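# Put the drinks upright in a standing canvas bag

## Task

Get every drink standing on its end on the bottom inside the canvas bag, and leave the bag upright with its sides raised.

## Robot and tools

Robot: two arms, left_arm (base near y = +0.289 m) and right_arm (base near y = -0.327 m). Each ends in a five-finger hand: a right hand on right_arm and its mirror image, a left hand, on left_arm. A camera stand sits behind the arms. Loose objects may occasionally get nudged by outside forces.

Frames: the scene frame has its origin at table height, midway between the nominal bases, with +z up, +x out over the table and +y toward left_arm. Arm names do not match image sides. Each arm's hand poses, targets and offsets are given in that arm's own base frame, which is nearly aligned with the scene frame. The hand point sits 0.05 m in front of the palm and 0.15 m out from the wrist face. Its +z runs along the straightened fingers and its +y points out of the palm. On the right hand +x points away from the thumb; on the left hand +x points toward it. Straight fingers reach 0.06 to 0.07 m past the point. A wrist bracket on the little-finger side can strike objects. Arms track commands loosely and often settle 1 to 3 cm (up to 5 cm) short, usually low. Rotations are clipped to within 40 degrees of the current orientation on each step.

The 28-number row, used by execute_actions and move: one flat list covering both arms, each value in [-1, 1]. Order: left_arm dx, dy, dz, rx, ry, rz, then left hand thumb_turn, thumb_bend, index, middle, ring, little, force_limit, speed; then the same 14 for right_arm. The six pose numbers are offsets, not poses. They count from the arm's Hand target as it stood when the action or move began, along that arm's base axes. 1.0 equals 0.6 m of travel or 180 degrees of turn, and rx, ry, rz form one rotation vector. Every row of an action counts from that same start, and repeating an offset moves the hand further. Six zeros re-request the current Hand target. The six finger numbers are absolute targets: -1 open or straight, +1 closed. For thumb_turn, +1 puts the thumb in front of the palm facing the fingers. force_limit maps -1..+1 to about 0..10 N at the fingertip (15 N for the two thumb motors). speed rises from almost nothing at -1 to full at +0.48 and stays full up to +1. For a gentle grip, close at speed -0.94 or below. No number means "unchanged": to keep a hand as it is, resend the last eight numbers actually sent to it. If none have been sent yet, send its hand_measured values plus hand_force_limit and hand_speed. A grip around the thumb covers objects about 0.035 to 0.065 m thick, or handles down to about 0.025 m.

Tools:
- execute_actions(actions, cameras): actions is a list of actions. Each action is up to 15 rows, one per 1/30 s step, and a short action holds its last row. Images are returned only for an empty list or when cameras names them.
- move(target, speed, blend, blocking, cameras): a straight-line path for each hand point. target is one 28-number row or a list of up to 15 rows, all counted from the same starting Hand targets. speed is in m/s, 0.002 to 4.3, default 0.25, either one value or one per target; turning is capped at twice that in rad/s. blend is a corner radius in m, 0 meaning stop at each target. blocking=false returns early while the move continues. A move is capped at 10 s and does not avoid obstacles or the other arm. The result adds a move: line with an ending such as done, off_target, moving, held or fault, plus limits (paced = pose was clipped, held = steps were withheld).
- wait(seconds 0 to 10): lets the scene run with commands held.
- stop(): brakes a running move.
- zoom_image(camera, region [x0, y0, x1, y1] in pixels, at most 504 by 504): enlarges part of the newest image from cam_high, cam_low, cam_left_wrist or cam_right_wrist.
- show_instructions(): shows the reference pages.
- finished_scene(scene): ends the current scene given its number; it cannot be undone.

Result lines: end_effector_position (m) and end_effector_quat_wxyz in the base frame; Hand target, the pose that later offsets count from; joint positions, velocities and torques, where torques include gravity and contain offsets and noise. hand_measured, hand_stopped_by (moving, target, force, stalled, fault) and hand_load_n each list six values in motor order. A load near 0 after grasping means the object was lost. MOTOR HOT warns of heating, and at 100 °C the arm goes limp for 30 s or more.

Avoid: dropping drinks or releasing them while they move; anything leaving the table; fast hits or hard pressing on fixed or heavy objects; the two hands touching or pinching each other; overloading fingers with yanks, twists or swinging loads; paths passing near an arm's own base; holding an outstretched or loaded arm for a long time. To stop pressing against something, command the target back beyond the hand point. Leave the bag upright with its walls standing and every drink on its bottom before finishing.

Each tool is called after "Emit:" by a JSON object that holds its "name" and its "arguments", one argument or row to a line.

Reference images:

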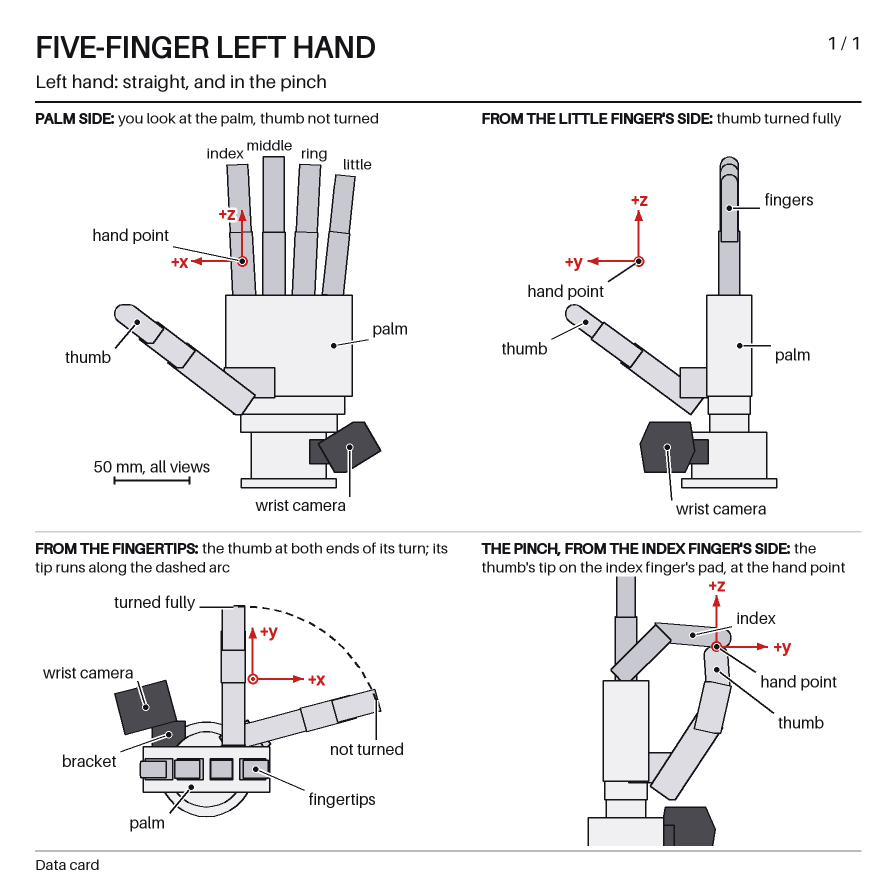

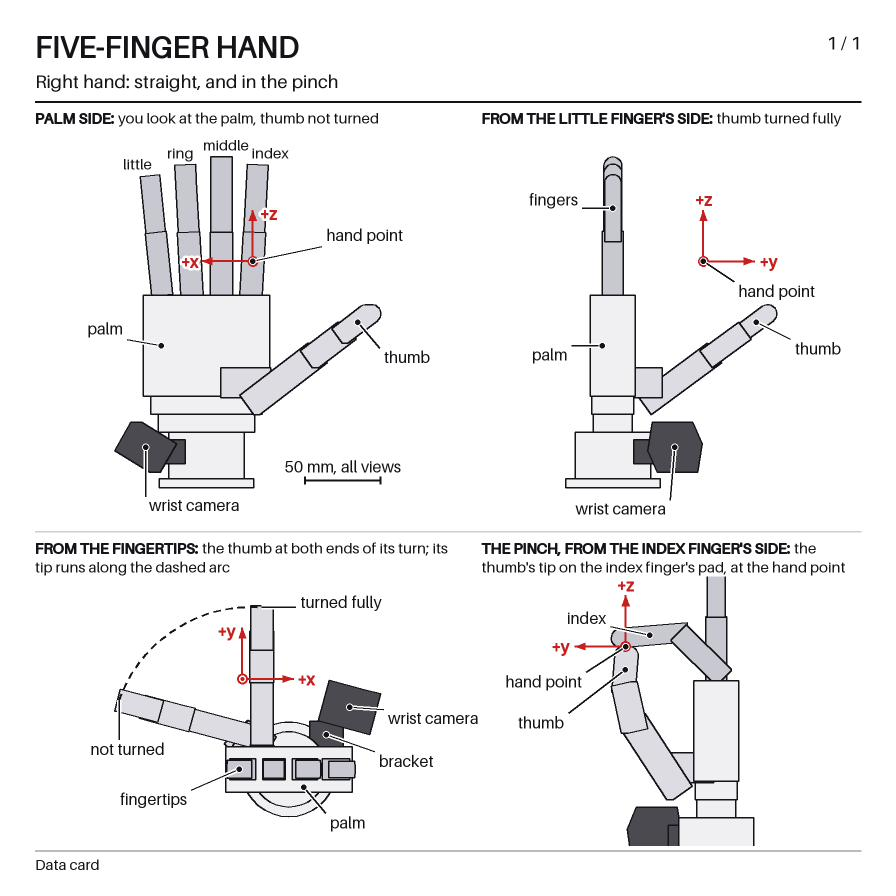

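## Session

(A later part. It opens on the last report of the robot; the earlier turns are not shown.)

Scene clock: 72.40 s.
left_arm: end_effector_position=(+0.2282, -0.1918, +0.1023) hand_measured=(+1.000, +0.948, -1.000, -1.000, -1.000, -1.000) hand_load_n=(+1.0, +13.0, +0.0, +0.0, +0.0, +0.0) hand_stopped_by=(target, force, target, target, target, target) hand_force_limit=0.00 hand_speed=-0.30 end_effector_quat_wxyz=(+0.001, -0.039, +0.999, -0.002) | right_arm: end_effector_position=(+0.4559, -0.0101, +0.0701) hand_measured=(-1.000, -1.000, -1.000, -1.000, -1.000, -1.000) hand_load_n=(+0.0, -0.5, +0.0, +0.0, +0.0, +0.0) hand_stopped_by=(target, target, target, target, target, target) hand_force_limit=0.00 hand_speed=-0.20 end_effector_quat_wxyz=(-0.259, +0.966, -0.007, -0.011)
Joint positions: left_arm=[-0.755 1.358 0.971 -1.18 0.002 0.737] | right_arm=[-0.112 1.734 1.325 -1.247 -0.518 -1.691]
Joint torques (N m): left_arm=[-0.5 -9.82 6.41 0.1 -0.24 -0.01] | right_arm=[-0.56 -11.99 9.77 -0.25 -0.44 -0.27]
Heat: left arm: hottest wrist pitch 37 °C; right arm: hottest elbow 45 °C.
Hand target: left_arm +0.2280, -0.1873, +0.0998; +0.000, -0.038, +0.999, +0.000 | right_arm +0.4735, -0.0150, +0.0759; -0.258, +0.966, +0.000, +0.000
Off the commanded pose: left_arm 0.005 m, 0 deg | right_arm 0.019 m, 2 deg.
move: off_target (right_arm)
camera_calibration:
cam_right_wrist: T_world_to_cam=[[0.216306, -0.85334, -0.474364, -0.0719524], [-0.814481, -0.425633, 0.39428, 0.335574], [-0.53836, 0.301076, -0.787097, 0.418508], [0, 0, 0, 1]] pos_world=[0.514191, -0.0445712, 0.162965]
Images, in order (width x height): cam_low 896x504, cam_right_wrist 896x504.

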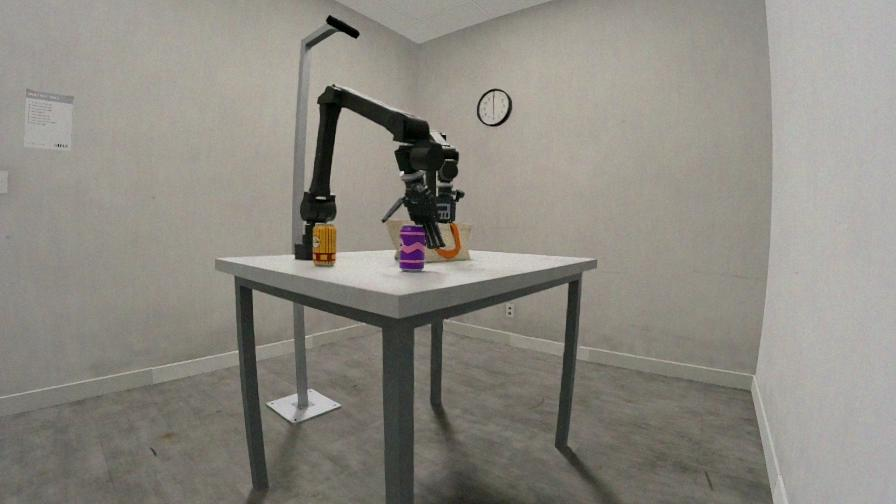

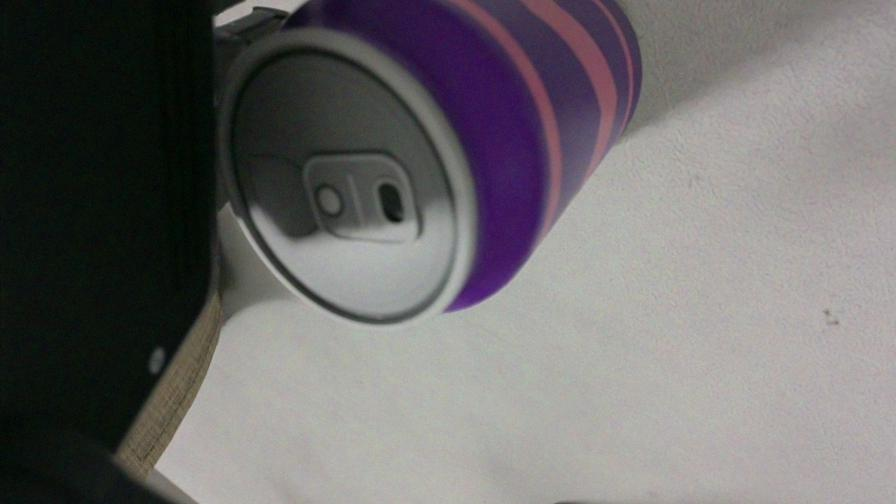

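Emit:
{"name": "move", "arguments": {
  "target": [
    [0,0,0,0,0,0,1,1,-1,-1,-1,-1,0,-0.3,0.016,0.0167,-0.002,0,0,0,-1,-1,-1,-1,-1,-1,0,-0.2],
    [0,0,0,0,0,0,1,1,-1,-1,-1,-1,0,-0.3,0.016,-0.002,-0.002,0,0,0,-1,-1,-1,-1,-1,-1,0,-0.2]
  ],
  "cameras": ["cam_low","cam_right_wrist"],
  "speed": 0.08
}}

Scene clock: 74.37 s.
left_arm: end_effector_position=(+0.2282, -0.1918, +0.1023) hand_measured=(+1.000, +0.948, -1.000, -1.000, -1.000, -1.000) hand_load_n=(+1.5, +13.0, +0.0, +0.0, +0.0, +0.0) hand_stopped_by=(target, force, target, target, target, target) hand_force_limit=0.00 hand_speed=-0.30 end_effector_quat_wxyz=(+0.001, -0.039, +0.999, -0.002) | right_arm: end_effector_position=(+0.4655, -0.0091, +0.0691) hand_measured=(-1.000, -1.000, -1.000, -1.000, -1.000, -1.000) hand_load_n=(-0.5, +0.0, +0.0, +0.0, +0.0, +0.0) hand_stopped_by=(target, target, target, target, target, target) hand_force_limit=0.00 hand_speed=-0.20 end_effector_quat_wxyz=(-0.259, +0.966, -0.004, -0.012)
Joint positions: left_arm=[-0.755 1.358 0.971 -1.18 0.002 0.737] | right_arm=[-0.107 1.758 1.356 -1.254 -0.518 -1.692]
Joint torques (N m): left_arm=[-0.56 -9.82 6.39 0.09 -0.24 -0.01] | right_arm=[-1.14 -12.34 9.81 -0.28 -0.44 -0.27]
Heat: left arm: hottest wrist pitch 37 °C; right arm: hottest elbow 45 °C.
Hand target: left_arm +0.2280, -0.1873, +0.0998; +0.000, -0.038, +0.999, +0.000 | right_arm +0.4830, -0.0163, +0.0748; -0.258, +0.966, +0.000, +0.000
Off the commanded pose: left_arm 0.005 m, 0 deg | right_arm 0.020 m, 1 deg.
move: off_target (right_arm)
camera_calibration:
cam_right_wrist: T_world_to_cam=[[0.220961, -0.852164, -0.474335, -0.0757177], [-0.812369, -0.429935, 0.393969, 0.343348], [-0.53966, 0.298283, -0.787271, 0.423297], [0, 0, 0, 1]] pos_world=[0.524092, -0.0431687, 0.162065]
Images, in order (width x height): cam_low 896x504, cam_right_wrist 896x504.

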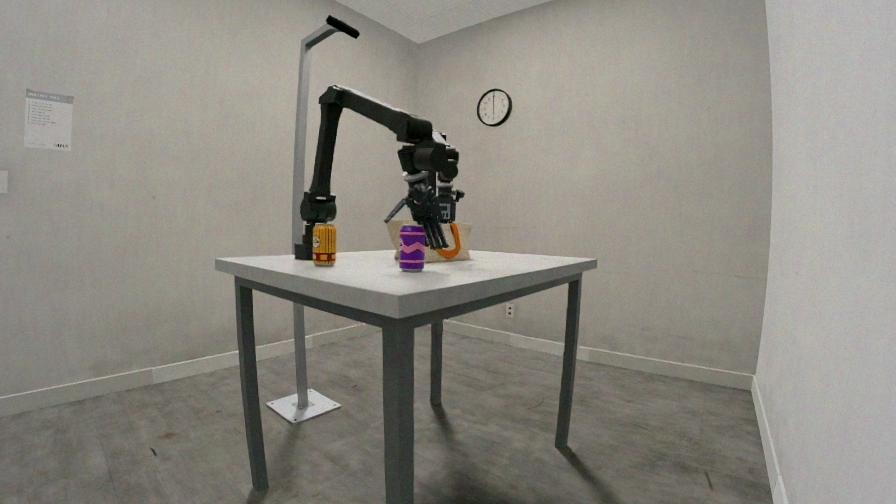

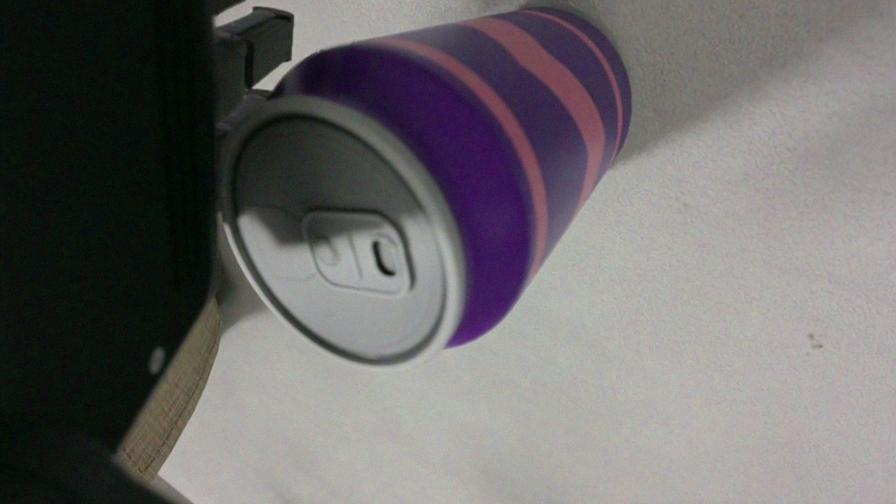

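Emit:
{"name": "move", "arguments": {
  "target": [
    [0,0,0,0,0,0,1,1,-1,-1,-1,-1,0,-0.3,0,0,0,0,0,0,1,-1,-1,-1,-1,-1,0,-0.3]
  ],
  "cameras": ["cam_low","cam_right_wrist"],
  "speed": 0.08
}}

Emit:
{"name": "zoom_image", "arguments": {
  "camera": "cam_low",
  "region": [340, 120, 500, 290]
}}

Scene clock: 76.50 s.
left_arm: end_effector_position=(+0.2282, -0.1918, +0.1023) hand_measured=(+1.000, +0.948, -1.000, -1.000, -1.000, -1.000) hand_load_n=(+1.0, +13.0, +0.5, +0.0, +0.0, +0.0) hand_stopped_by=(target, force, target, target, target, target) hand_force_limit=0.00 hand_speed=-0.30 end_effector_quat_wxyz=(+0.001, -0.039, +0.999, -0.002) | right_arm: end_effector_position=(+0.4656, -0.0092, +0.0691) hand_measured=(+1.000, -1.000, -1.000, -1.000, -1.000, -1.000) hand_load_n=(+0.0, +0.0, +0.0, +0.0, +0.0, +0.0) hand_stopped_by=(target, target, target, target, target, target) hand_force_limit=0.00 hand_speed=-0.30 end_effector_quat_wxyz=(-0.259, +0.966, -0.003, -0.012)
Joint positions: left_arm=[-0.755 1.358 0.971 -1.18 0.002 0.737] | right_arm=[-0.107 1.758 1.356 -1.254 -0.518 -1.695]
Joint torques (N m): left_arm=[-0.56 -9.82 6.41 0.09 -0.24 -0.01] | right_arm=[-1.2 -12.28 9.83 -0.25 -0.44 -0.24]
Heat: left arm: hottest wrist pitch 37 °C; right arm: hottest elbow 46 °C.
Hand target: left_arm +0.2280, -0.1873, +0.0998; +0.000, -0.038, +0.999, +0.000 | right_arm +0.4830, -0.0163, +0.0748; -0.258, +0.966, +0.000, +0.000
Off the commanded pose: left_arm 0.005 m, 0 deg | right_arm 0.020 m, 1 deg.
move: off_target (right_arm)
camera_calibration:
cam_right_wrist: T_world_to_cam=[[0.223797, -0.851541, -0.474124, -0.0772099], [-0.811703, -0.432118, 0.392954, 0.343069], [-0.539494, 0.296905, -0.787905, 0.423253], [0, 0, 0, 1]] pos_world=[0.524092, -0.0431674, 0.162066]
Images, in order (width x height): cam_low 896x504, cam_right_wrist 896x504.

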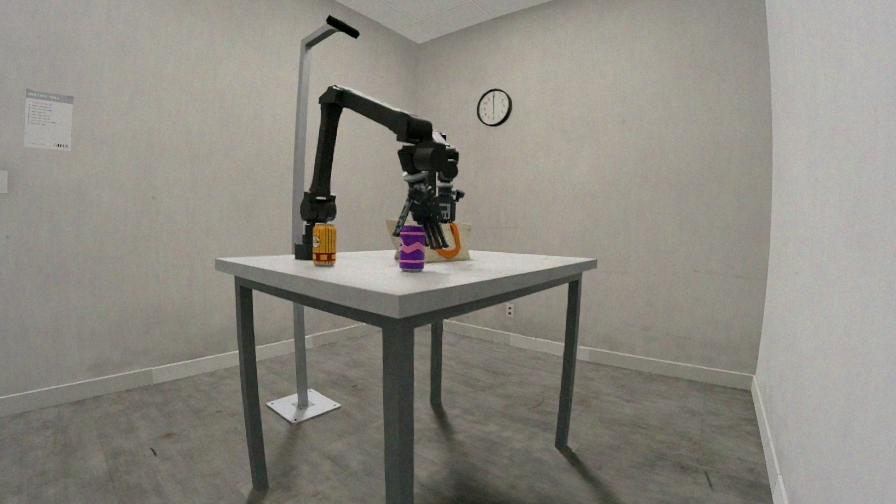

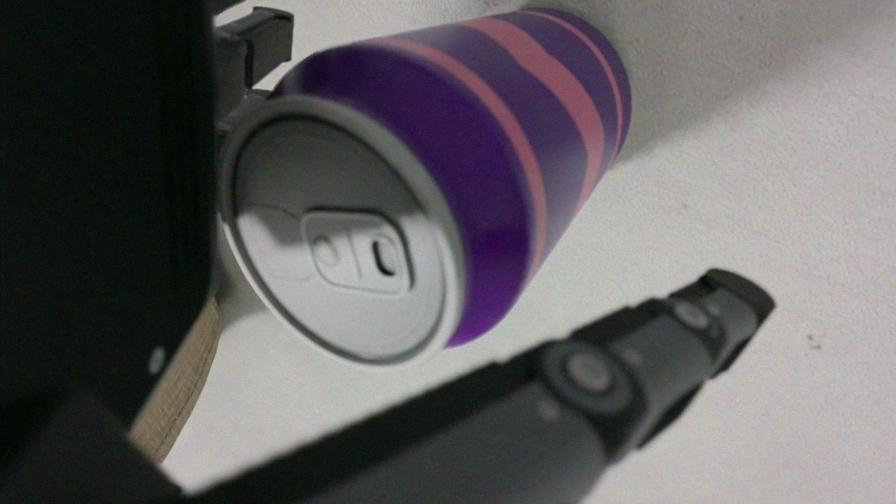

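Scaled by 2.965 from the camera's 896x504 image, which has a finer 1280x720 frame.

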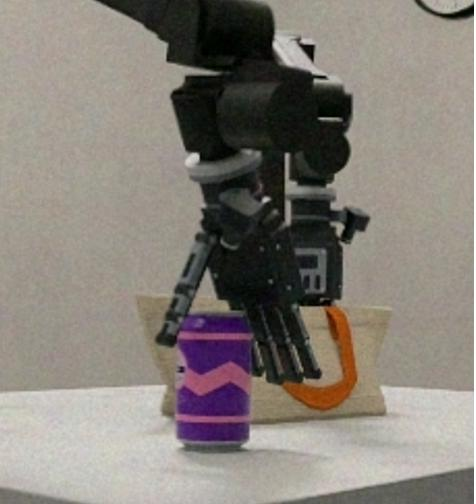

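Emit:
{"name": "move", "arguments": {
  "target": [
    [0,0,0,0,0,0,1,1,-1,-1,-1,-1,0,-0.3,0,0,0,0,0,0,1,0.3,0.3,0.3,-1,-1,-0.2,-0.8]
  ],
  "cameras": ["cam_low","cam_right_wrist"],
  "speed": 0.08
}}

Emit:
{"name": "zoom_image", "arguments": {
  "camera": "cam_low",
  "region": [340, 120, 500, 290]
}}

Scene clock: 78.23 s.
left_arm: end_effector_position=(+0.2282, -0.1918, +0.1023) hand_measured=(+1.000, +0.948, -1.000, -1.000, -1.000, -1.000) hand_load_n=(+1.5, +13.0, +0.0, +0.0, +0.0, +0.0) hand_stopped_by=(target, force, target, target, target, target) hand_force_limit=0.00 hand_speed=-0.30 end_effector_quat_wxyz=(+0.001, -0.039, +0.999, -0.002) | right_arm: end_effector_position=(+0.4658, -0.0080, +0.0690) hand_measured=(+1.000, -0.692, -0.394, -0.414, -1.000, -1.000) hand_load_n=(+0.0, +6.0, +5.0, +4.5, +0.0, +0.0) hand_stopped_by=(target, force, force, force, target, target) hand_force_limit=-0.20 hand_speed=-0.80 end_effector_quat_wxyz=(-0.262, +0.965, -0.003, -0.012)
Joint positions: left_arm=[-0.755 1.358 0.971 -1.18 0.002 0.737] | right_arm=[-0.107 1.76 1.357 -1.256 -0.524 -1.695]
Joint torques (N m): left_arm=[-0.5 -9.82 6.39 0.09 -0.24 -0.01] | right_arm=[-0.91 -12.28 9.72 -0.16 -0.19 -0.23]
Heat: left arm: hottest wrist pitch 37 °C; right arm: hottest elbow 46 °C.
Hand target: left_arm +0.2280, -0.1873, +0.0998; +0.000, -0.038, +0.999, +0.000 | right_arm +0.4831, -0.0163, +0.0748; -0.258, +0.966, +0.000, +0.000
Off the commanded pose: left_arm 0.005 m, 0 deg | right_arm 0.020 m, 2 deg.
move: off_target (right_arm)
camera_calibration:
cam_right_wrist: T_world_to_cam=[[0.222463, -0.848835, -0.479572, -0.0752188], [-0.811275, -0.433972, 0.391792, 0.343574], [-0.540687, 0.301906, -0.785182, 0.423399], [0, 0, 0, 1]] pos_world=[0.524393, -0.0425735, 0.161763]
Images, in order (width x height): cam_low 896x504, cam_right_wrist 896x504.

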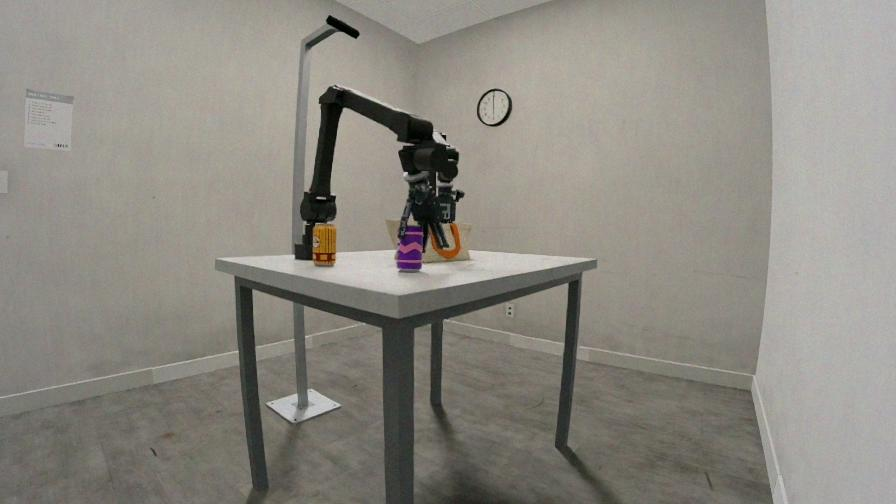

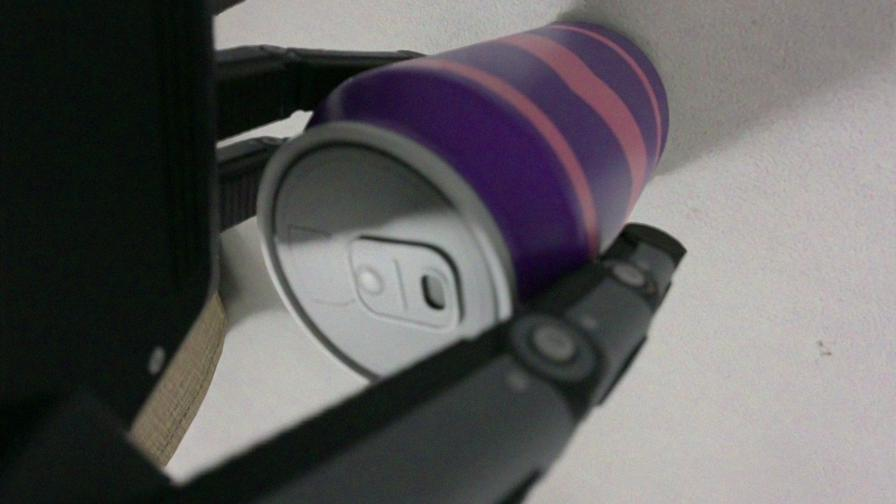

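Scaled by 2.965 from the camera's 896x504 image, which has a finer 1280x720 frame.

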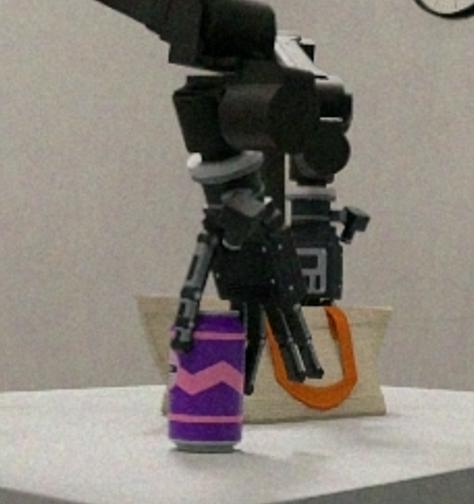

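Emit:
{"name": "move", "arguments": {
  "target": [
    [0,0,0,0,0,0,1,1,-1,-1,-1,-1,0,-0.3,0,0,0,0,0,0,1,0.4,0.4,0.4,-1,-1,0.15,-0.8]
  ],
  "cameras": [],
  "speed": 0.08
}}

Emit:
{"name": "move", "arguments": {
  "target": [
    [0,0,0,0,0,0,1,1,-1,-1,-1,-1,0,-0.3,-0.01,0,0.08,0,0,0,1,0.4,0.4,0.4,-1,-1,0.15,-0.8]
  ],
  "cameras": ["cam_low","cam_right_wrist"],
  "speed": 0.08
}}

Emit:
{"name": "zoom_image", "arguments": {
  "camera": "cam_low",
  "region": [340, 120, 500, 290]
}}

Scene clock: 79.27 s.
left_arm: end_effector_position=(+0.2282, -0.1918, +0.1023) hand_measured=(+1.000, +0.948, -1.000, -1.000, -1.000, -1.000) hand_load_n=(+1.0, +13.0, +0.0, +0.5, +0.0, +0.0) hand_stopped_by=(target, force, target, target, target, target) hand_force_limit=0.00 hand_speed=-0.30 end_effector_quat_wxyz=(+0.001, -0.039, +0.999, -0.002) | right_arm: end_effector_position=(+0.4660, -0.0077, +0.0695) hand_measured=(+1.000, -0.690, -0.378, -0.398, -1.000, -1.000) hand_load_n=(+0.5, +8.5, +7.0, +6.0, +0.0, +0.0) hand_stopped_by=(target, force, force, force, target, target) hand_force_limit=0.15 hand_speed=-0.80 end_effector_quat_wxyz=(-0.263, +0.965, -0.003, -0.012)
Joint positions: left_arm=[-0.755 1.358 0.971 -1.18 0.002 0.737] | right_arm=[-0.107 1.76 1.358 -1.257 -0.526 -1.695]
Joint torques (N m): left_arm=[-0.56 -9.82 6.39 0.1 -0.24 -0.01] | right_arm=[-1.08 -12.4 9.66 -0.14 -0.1 -0.24]
Heat: left arm: hottest wrist pitch 37 °C; right arm: hottest elbow 46 °C.
Hand target: left_arm +0.2280, -0.1873, +0.0998; +0.000, -0.038, +0.999, +0.000 | right_arm +0.4830, -0.0163, +0.0748; -0.258, +0.966, +0.000, +0.000
Off the commanded pose: left_arm 0.005 m, 0 deg | right_arm 0.020 m, 2 deg.
move: off_target (right_arm)
No camera images: "cameras" was empty.

Scene clock: 80.53 s.
left_arm: end_effector_position=(+0.2282, -0.1918, +0.1023) hand_measured=(+1.000, +0.948, -1.000, -1.000, -1.000, -1.000) hand_load_n=(+1.5, +12.5, +0.0, +0.0, +0.0, +0.0) hand_stopped_by=(target, force, target, target, target, target) hand_force_limit=0.00 hand_speed=-0.30 end_effector_quat_wxyz=(+0.001, -0.039, +0.999, -0.002) | right_arm: end_effector_position=(+0.4610, -0.0098, +0.1068) hand_measured=(+1.000, -0.688, -0.378, -0.398, -1.000, -1.000) hand_load_n=(+0.0, +0.0, +0.0, +0.0, +0.0, +0.0) hand_stopped_by=(target, force, force, force, target, target) hand_force_limit=0.15 hand_speed=-0.80 end_effector_quat_wxyz=(-0.260, +0.965, -0.006, -0.022)
Joint positions: left_arm=[-0.755 1.358 0.971 -1.18 0.002 0.737] | right_arm=[-0.109 1.728 1.416 -1.367 -0.518 -1.696]
Joint torques (N m): left_arm=[-0.5 -9.76 6.41 0.1 -0.24 -0.01] | right_arm=[-0.97 -13.92 9.92 -0.25 -0.45 -0.24]
Heat: left arm: hottest wrist pitch 37 °C; right arm: hottest elbow 47 °C.
Hand target: left_arm +0.2280, -0.1873, +0.0998; +0.000, -0.038, +0.999, +0.000 | right_arm +0.4771, -0.0162, +0.1228; -0.258, +0.966, +0.000, +0.000
Off the commanded pose: left_arm 0.005 m, 0 deg | right_arm 0.024 m, 3 deg.
move: off_target (right_arm)
camera_calibration:
cam_right_wrist: T_world_to_cam=[[0.213313, -0.850708, -0.480409, -0.0533538], [-0.803693, -0.432384, 0.408806, 0.31879], [-0.555496, 0.298897, -0.775941, 0.456748], [0, 0, 0, 1]] pos_world=[0.521311, -0.0440698, 0.198455]
Images, in order (width x height): cam_low 896x504, cam_right_wrist 896x504.

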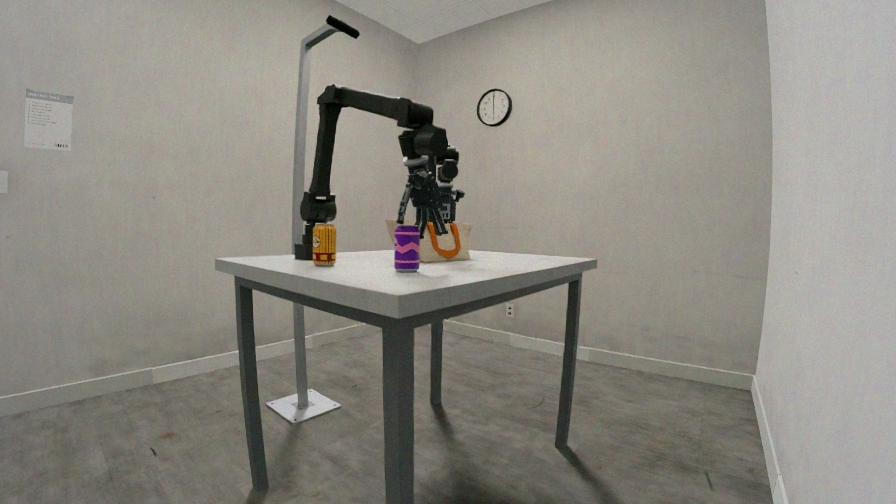

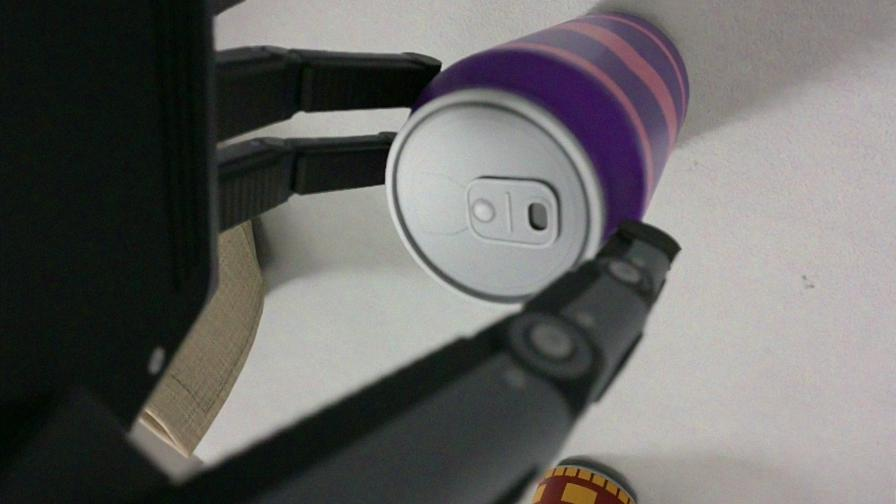

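Scaled by 2.965 from the camera's 896x504 image, which has a finer 1280x720 frame.

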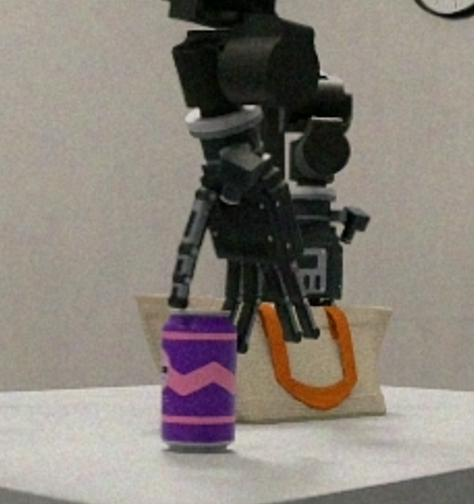

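Emit:
{"name": "move", "arguments": {
  "target": [
    [0,0,0,0,0,0,1,1,-1,-1,-1,-1,0,-0.3,0,0,0,0,0,0,1,-1,-0.8,-0.8,-0.8,-0.8,0,-0.3],
    [0,0,0,0,0,0,1,1,-1,-1,-1,-1,0,-0.3,0,-0.03,0.1,0,0,0,1,-1,-0.45,-0.45,-0.45,-0.45,0,-0.3],
    [0,0,0,0,0,0,1,1,-1,-1,-1,-1,0,-0.3,0,-0.03,0.1,0.1111,0,0,1,-1,-0.45,-0.45,-0.45,-0.45,0,-0.3]
  ],
  "cameras": ["cam_high","cam_low","cam_right_wrist"],
  "speed": 0.15
}}

Emit:
{"name": "zoom_image", "arguments": {
  "camera": "cam_low",
  "region": [340, 120, 500, 290]
}}

Scene clock: 87.47 s.
left_arm: end_effector_position=(+0.2282, -0.1918, +0.1023) hand_measured=(+1.000, +0.948, -1.000, -1.000, -1.000, -1.000) hand_load_n=(+1.0, +12.5, +0.0, +0.0, +0.0, +0.0) hand_stopped_by=(target, force, target, target, target, target) hand_force_limit=0.00 hand_speed=-0.30 end_effector_quat_wxyz=(+0.001, -0.039, +0.999, -0.002) | right_arm: end_effector_position=(+0.4640, -0.0271, +0.1766) hand_measured=(+1.000, -1.000, -0.450, -0.450, -0.450, -0.450) hand_load_n=(+0.0, +0.0, +0.0, +0.0, +0.0, +0.0) hand_stopped_by=(target, target, target, target, target, target) hand_force_limit=0.00 hand_speed=-0.30 end_effector_quat_wxyz=(-0.418, +0.908, -0.010, -0.003)
Joint positions: left_arm=[-0.755 1.358 0.971 -1.18 0.002 0.737] | right_arm=[-0.267 1.76 1.574 -1.678 -0.823 -1.944]
Joint torques (N m): left_arm=[-0.5 -9.88 6.41 0.1 -0.24 -0.01] | right_arm=[-0.91 -12.75 9.8 -0.61 -0.82 -0.29]
Heat: left arm: hottest elbow 36 °C; right arm: hottest elbow 48 °C.
Hand target: left_arm +0.2280, -0.1873, +0.0998; +0.000, -0.038, +0.999, +0.000 | right_arm +0.4770, -0.0342, +0.1827; -0.422, +0.906, +0.000, +0.000
Off the commanded pose: left_arm 0.005 m, 0 deg | right_arm 0.016 m, 1 deg.
joint sent to its limit (right arm) — joint 4 (wrist pitch), lower limit. The joint targets still meet the commanded pose.
move: off_target (right_arm); target 2's new numbers were sent with right_arm's hand 0.022 m and 3 deg from that target
camera_calibration:
cam_right_wrist: T_world_to_cam=[[0.214096, -0.651913, -0.727442, 0.0135578], [-0.82689, -0.517409, 0.220322, 0.326961], [-0.520016, 0.554344, -0.649836, 0.48597], [0, 0, 0, 1]] pos_world=[0.52017, -0.0913842, 0.253627]
Images, in order (width x height): cam_high 896x504, cam_low 896x504, cam_right_wrist 896x504.

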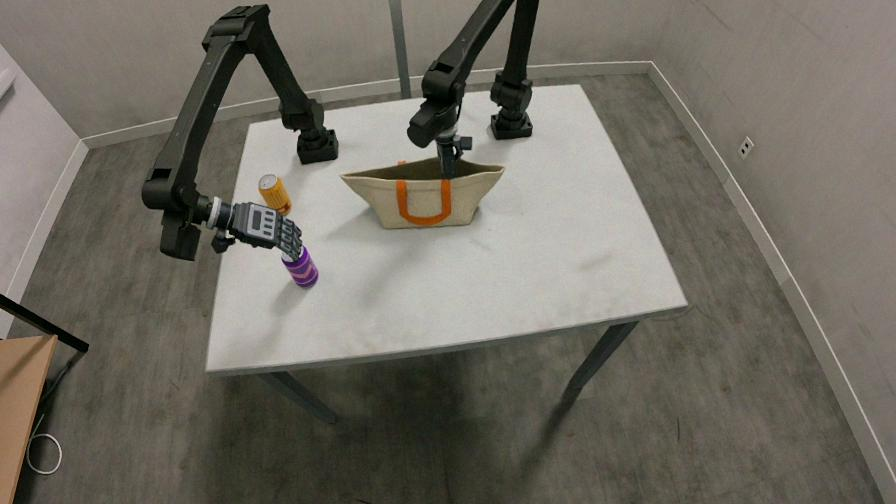

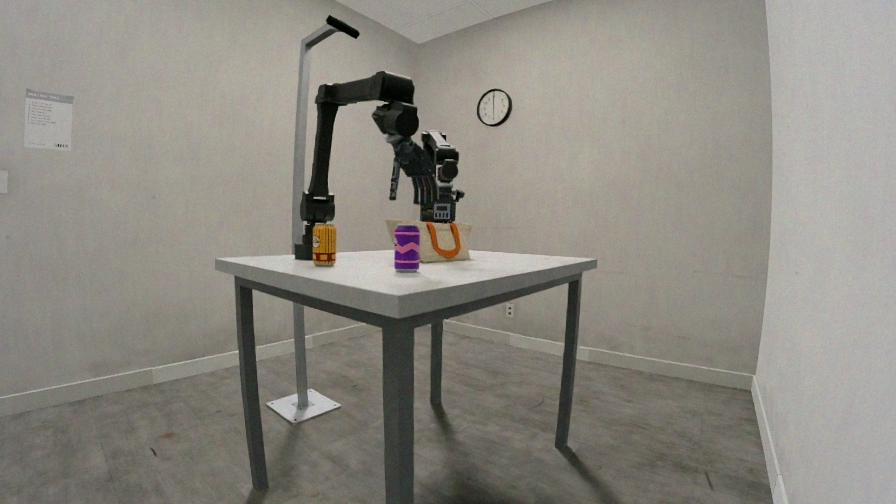

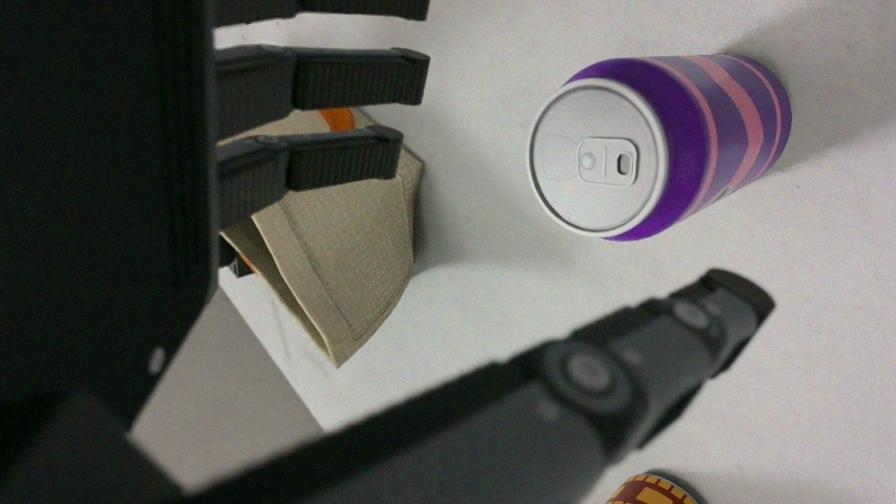

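Scaled by 2.965 from the camera's 896x504 image, which has a finer 1280x720 frame.

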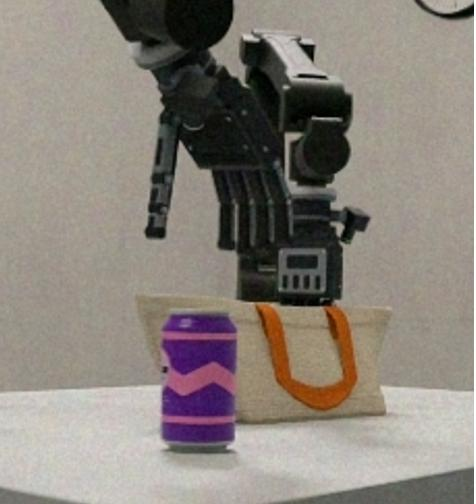

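Emit:
{"name": "move", "arguments": {
  "target": [
    [0,0,0,0,0,0,1,1,-1,-1,-1,-1,0,-0.3,-0.0053,0.0067,-0.1,0,0,0,1,-1,-0.45,-0.45,-0.45,-0.45,0,-0.3]
  ],
  "cameras": ["cam_low","cam_right_wrist"],
  "speed": 0.15
}}

Emit:
{"name": "zoom_image", "arguments": {
  "camera": "cam_low",
  "region": [340, 120, 500, 290]
}}

Scene clock: 89.10 s.
left_arm: end_effector_position=(+0.2282, -0.1918, +0.1023) hand_measured=(+1.000, +0.948, -1.000, -1.000, -1.000, -1.000) hand_load_n=(+1.0, +13.0, +0.0, +0.0, +0.0, +0.0) hand_stopped_by=(target, force, target, target, target, target) hand_force_limit=0.00 hand_speed=-0.30 end_effector_quat_wxyz=(+0.001, -0.039, +0.999, -0.002) | right_arm: end_effector_position=(+0.4721, -0.0287, +0.1292) hand_measured=(+1.000, -1.000, -0.450, -0.450, -0.450, -0.450) hand_load_n=(+0.0, +0.0, +0.0, +0.0, +0.0, +0.0) hand_stopped_by=(target, target, target, target, target, target) hand_force_limit=0.00 hand_speed=-0.30 end_effector_quat_wxyz=(-0.420, +0.907, -0.004, -0.002)
Joint positions: left_arm=[-0.755 1.358 0.971 -1.18 0.002 0.737] | right_arm=[-0.267 1.813 1.518 -1.578 -0.827 -1.963]
Joint torques (N m): left_arm=[-0.56 -9.82 6.42 0.09 -0.23 -0.01] | right_arm=[-0.5 -13.74 6.32 0.09 -0.8 -0.29]
Heat: left arm: hottest elbow 36 °C; right arm: hottest elbow 48 °C.
Hand target: left_arm +0.2280, -0.1873, +0.0998; +0.000, -0.038, +0.999, +0.000 | right_arm +0.4739, -0.0302, +0.1227; -0.422, +0.906, +0.000, +0.000
Off the commanded pose: left_arm 0.005 m, 0 deg | right_arm 0.007 m, 1 deg.
move: done
camera_calibration:
cam_right_wrist: T_world_to_cam=[[0.226812, -0.645499, -0.729306, -0.0292795], [-0.822471, -0.528006, 0.211545, 0.342014], [-0.52163, 0.551852, -0.650663, 0.461118], [0, 0, 0, 1]] pos_world=[0.52847, -0.0927832, 0.206327]
Images, in order (width x height): cam_low 896x504, cam_right_wrist 896x504.

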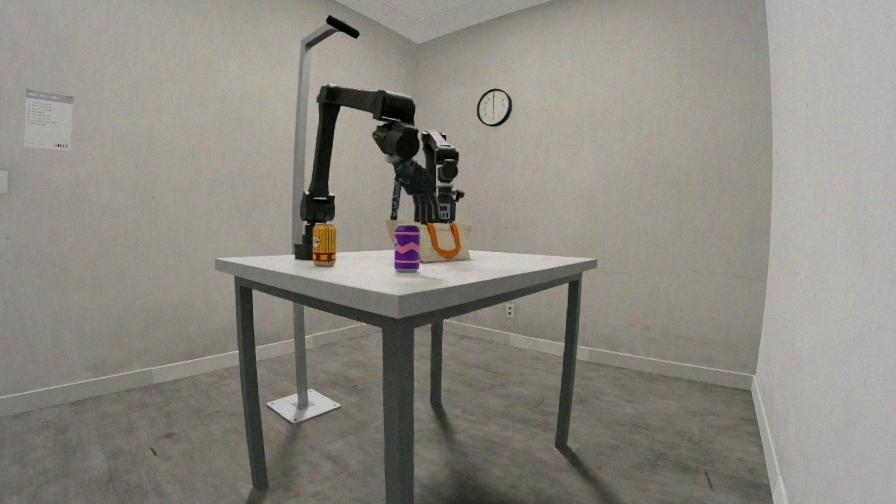

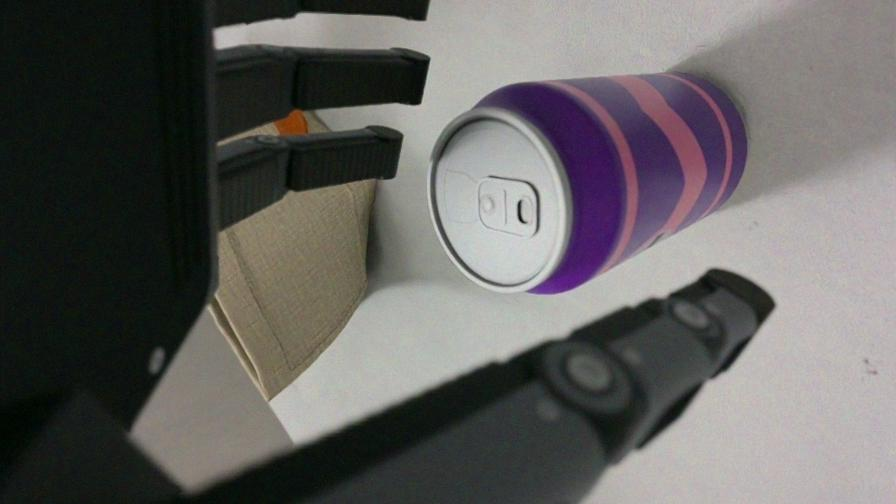

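Scaled by 2.965 from the camera's 896x504 image, which has a finer 1280x720 frame.

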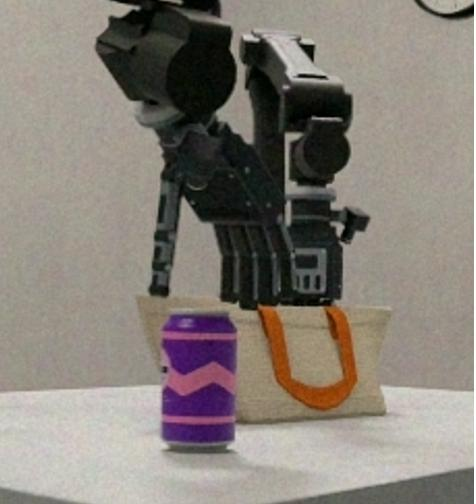

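Emit:
{"name": "move", "arguments": {
  "target": [
    [0,0,0,0,0,0,1,1,-1,-1,-1,-1,0,-0.3,-0.0202,0.0083,0,0,0,0,1,-1,-0.45,-0.45,-0.45,-0.45,0,-0.3],
    [0,0,0,0,0,0,1,1,-1,-1,-1,-1,0,-0.3,-0.0202,0.0083,-0.0953,0,0,0,1,-1,-0.45,-0.45,-0.45,-0.45,0,-0.3]
  ],
  "cameras": ["cam_low","cam_right_wrist"],
  "speed": 0.12
}}

Emit:
{"name": "zoom_image", "arguments": {
  "camera": "cam_low",
  "region": [340, 120, 500, 290]
}}

Scene clock: 91.83 s.
left_arm: end_effector_position=(+0.2282, -0.1918, +0.1023) hand_measured=(+1.000, +0.948, -1.000, -1.000, -1.000, -1.000) hand_load_n=(+1.0, +13.0, +0.0, +0.0, +0.5, +0.0) hand_stopped_by=(target, force, target, target, target, target) hand_force_limit=0.00 hand_speed=-0.30 end_effector_quat_wxyz=(+0.001, -0.039, +0.999, -0.002) | right_arm: end_effector_position=(+0.4613, -0.0252, +0.0748) hand_measured=(+1.000, -1.000, -0.450, -0.450, -0.450, -0.450) hand_load_n=(+0.0, +0.0, +0.5, +0.0, +0.0, +0.0) hand_stopped_by=(target, target, target, target, target, target) hand_force_limit=0.00 hand_speed=-0.30 end_effector_quat_wxyz=(-0.421, +0.907, -0.002, +0.002)
Joint positions: left_arm=[-0.755 1.358 0.971 -1.18 0.002 0.737] | right_arm=[-0.267 1.831 1.393 -1.427 -0.83 -1.963]
Joint torques (N m): left_arm=[-0.56 -9.76 6.41 0.1 -0.24 -0.02] | right_arm=[-0.26 -12.98 5.7 0.2 -0.7 -0.24]
Heat: left arm: hottest elbow 36 °C; right arm: hottest elbow 48 °C.
Hand target: left_arm +0.2280, -0.1873, +0.0998; +0.000, -0.038, +0.999, +0.000 | right_arm +0.4617, -0.0253, +0.0656; -0.422, +0.907, +0.000, +0.000
Off the commanded pose: left_arm 0.005 m, 0 deg | right_arm 0.009 m, 0 deg.
move: done
camera_calibration:
cam_right_wrist: T_world_to_cam=[[0.23186, -0.645014, -0.728147, -0.066622], [-0.824582, -0.527432, 0.204647, 0.348043], [-0.516048, 0.552967, -0.654157, 0.415904], [0, 0, 0, 1]] pos_world=[0.517063, -0.0893845, 0.15233]
Images, in order (width x height): cam_low 896x504, cam_right_wrist 896x504.

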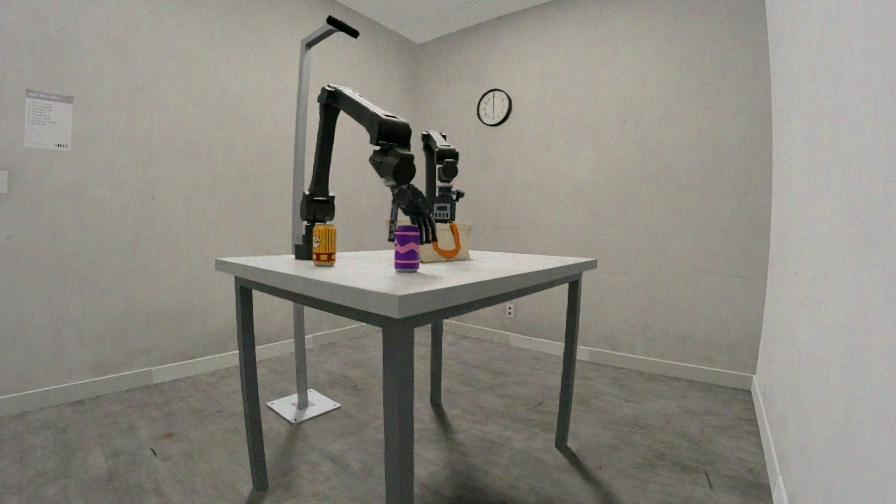

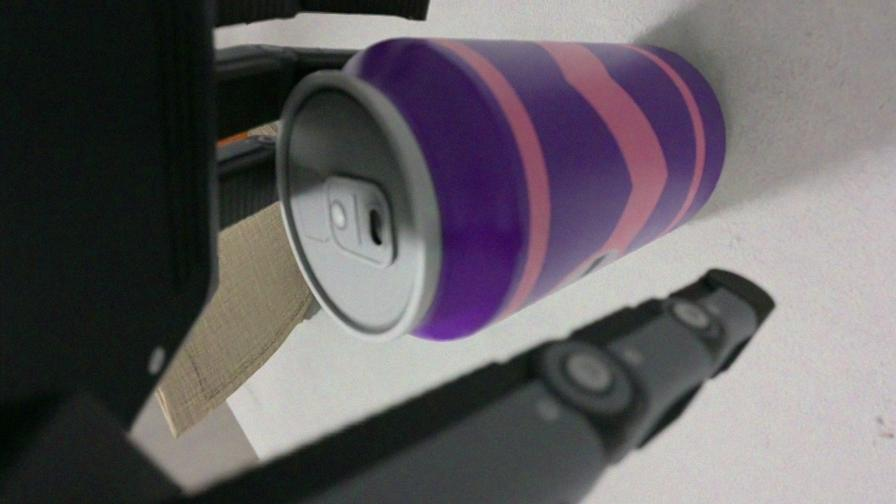

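Scaled by 2.965 from the camera's 896x504 image, which has a finer 1280x720 frame.

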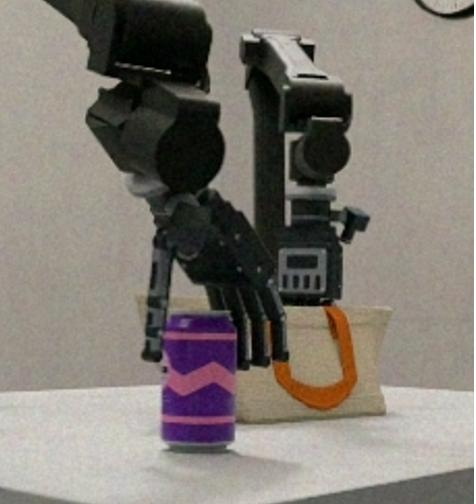

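Emit:
{"name": "move", "arguments": {
  "target": [
    [0,0,0,0,0,0,1,1,-1,-1,-1,-1,0,-0.3,0,0,0,0,0,0,1,0.3,0.3,0.3,-0.4,-0.4,-0.1,-0.8]
  ],
  "cameras": ["cam_low","cam_right_wrist"],
  "speed": 0.08
}}

Emit:
{"name": "zoom_image", "arguments": {
  "camera": "cam_low",
  "region": [340, 120, 500, 290]
}}

Scene clock: 92.90 s.
left_arm: end_effector_position=(+0.2282, -0.1918, +0.1023) hand_measured=(+1.000, +0.948, -1.000, -1.000, -1.000, -1.000) hand_load_n=(+1.0, +13.0, +0.0, +0.0, +0.0, +0.0) hand_stopped_by=(target, force, target, target, target, target) hand_force_limit=0.00 hand_speed=-0.30 end_effector_quat_wxyz=(+0.001, -0.039, +0.999, -0.002) | right_arm: end_effector_position=(+0.4621, -0.0249, +0.0749) hand_measured=(+1.000, -0.866, -0.160, -0.176, -0.400, -0.400) hand_load_n=(+0.0, +10.0, +8.0, +4.0, +0.0, +0.0) hand_stopped_by=(target, force, force, force, target, target) hand_force_limit=-0.10 hand_speed=-0.80 end_effector_quat_wxyz=(-0.421, +0.907, -0.002, +0.004)
Joint positions: left_arm=[-0.755 1.358 0.971 -1.18 0.002 0.737] | right_arm=[-0.267 1.831 1.393 -1.425 -0.832 -1.963]
Joint torques (N m): left_arm=[-0.56 -9.82 6.39 0.1 -0.24 -0.01] | right_arm=[-0.26 -13.1 5.71 0.1 -0.59 -0.24]
Heat: left arm: hottest elbow 36 °C; right arm: hottest elbow 47 °C.
Hand target: left_arm +0.2280, -0.1873, +0.0998; +0.000, -0.038, +0.999, +0.000 | right_arm +0.4617, -0.0252, +0.0657; -0.422, +0.906, +0.000, +0.000
Off the commanded pose: left_arm 0.005 m, 0 deg | right_arm 0.009 m, 0 deg.
move: done
camera_calibration:
cam_right_wrist: T_world_to_cam=[[0.233766, -0.643898, -0.728525, -0.0674298], [-0.825601, -0.527217, 0.201058, 0.349578], [-0.513552, 0.554471, -0.654848, 0.41512], [0, 0, 0, 1]] pos_world=[0.51756, -0.0892862, 0.152431]
Images, in order (width x height): cam_low 896x504, cam_right_wrist 896x504.

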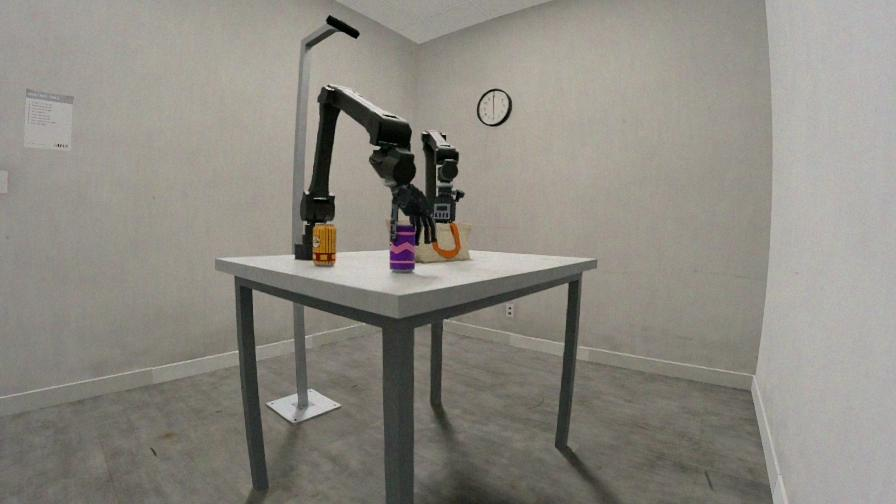

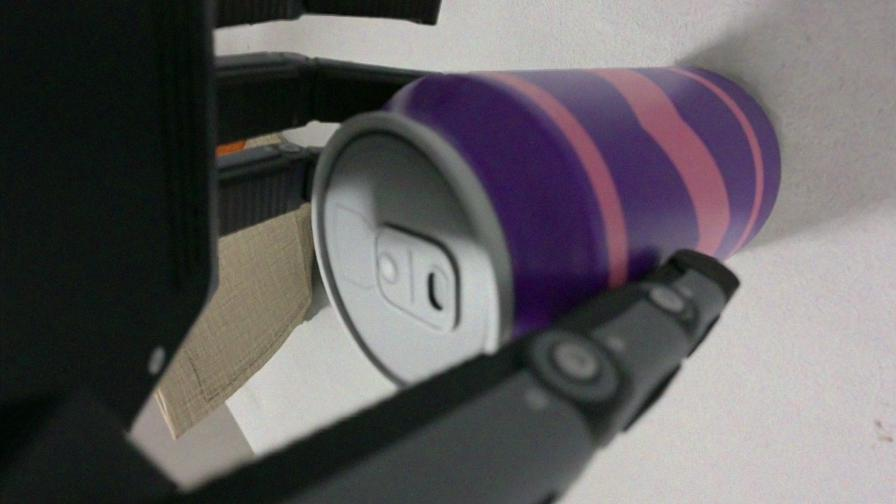

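Scaled by 2.965 from the camera's 896x504 image, which has a finer 1280x720 frame.

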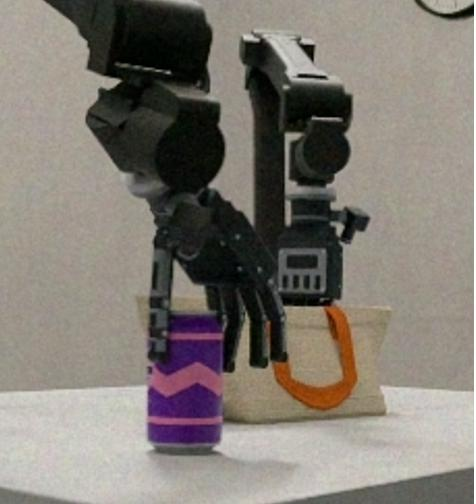

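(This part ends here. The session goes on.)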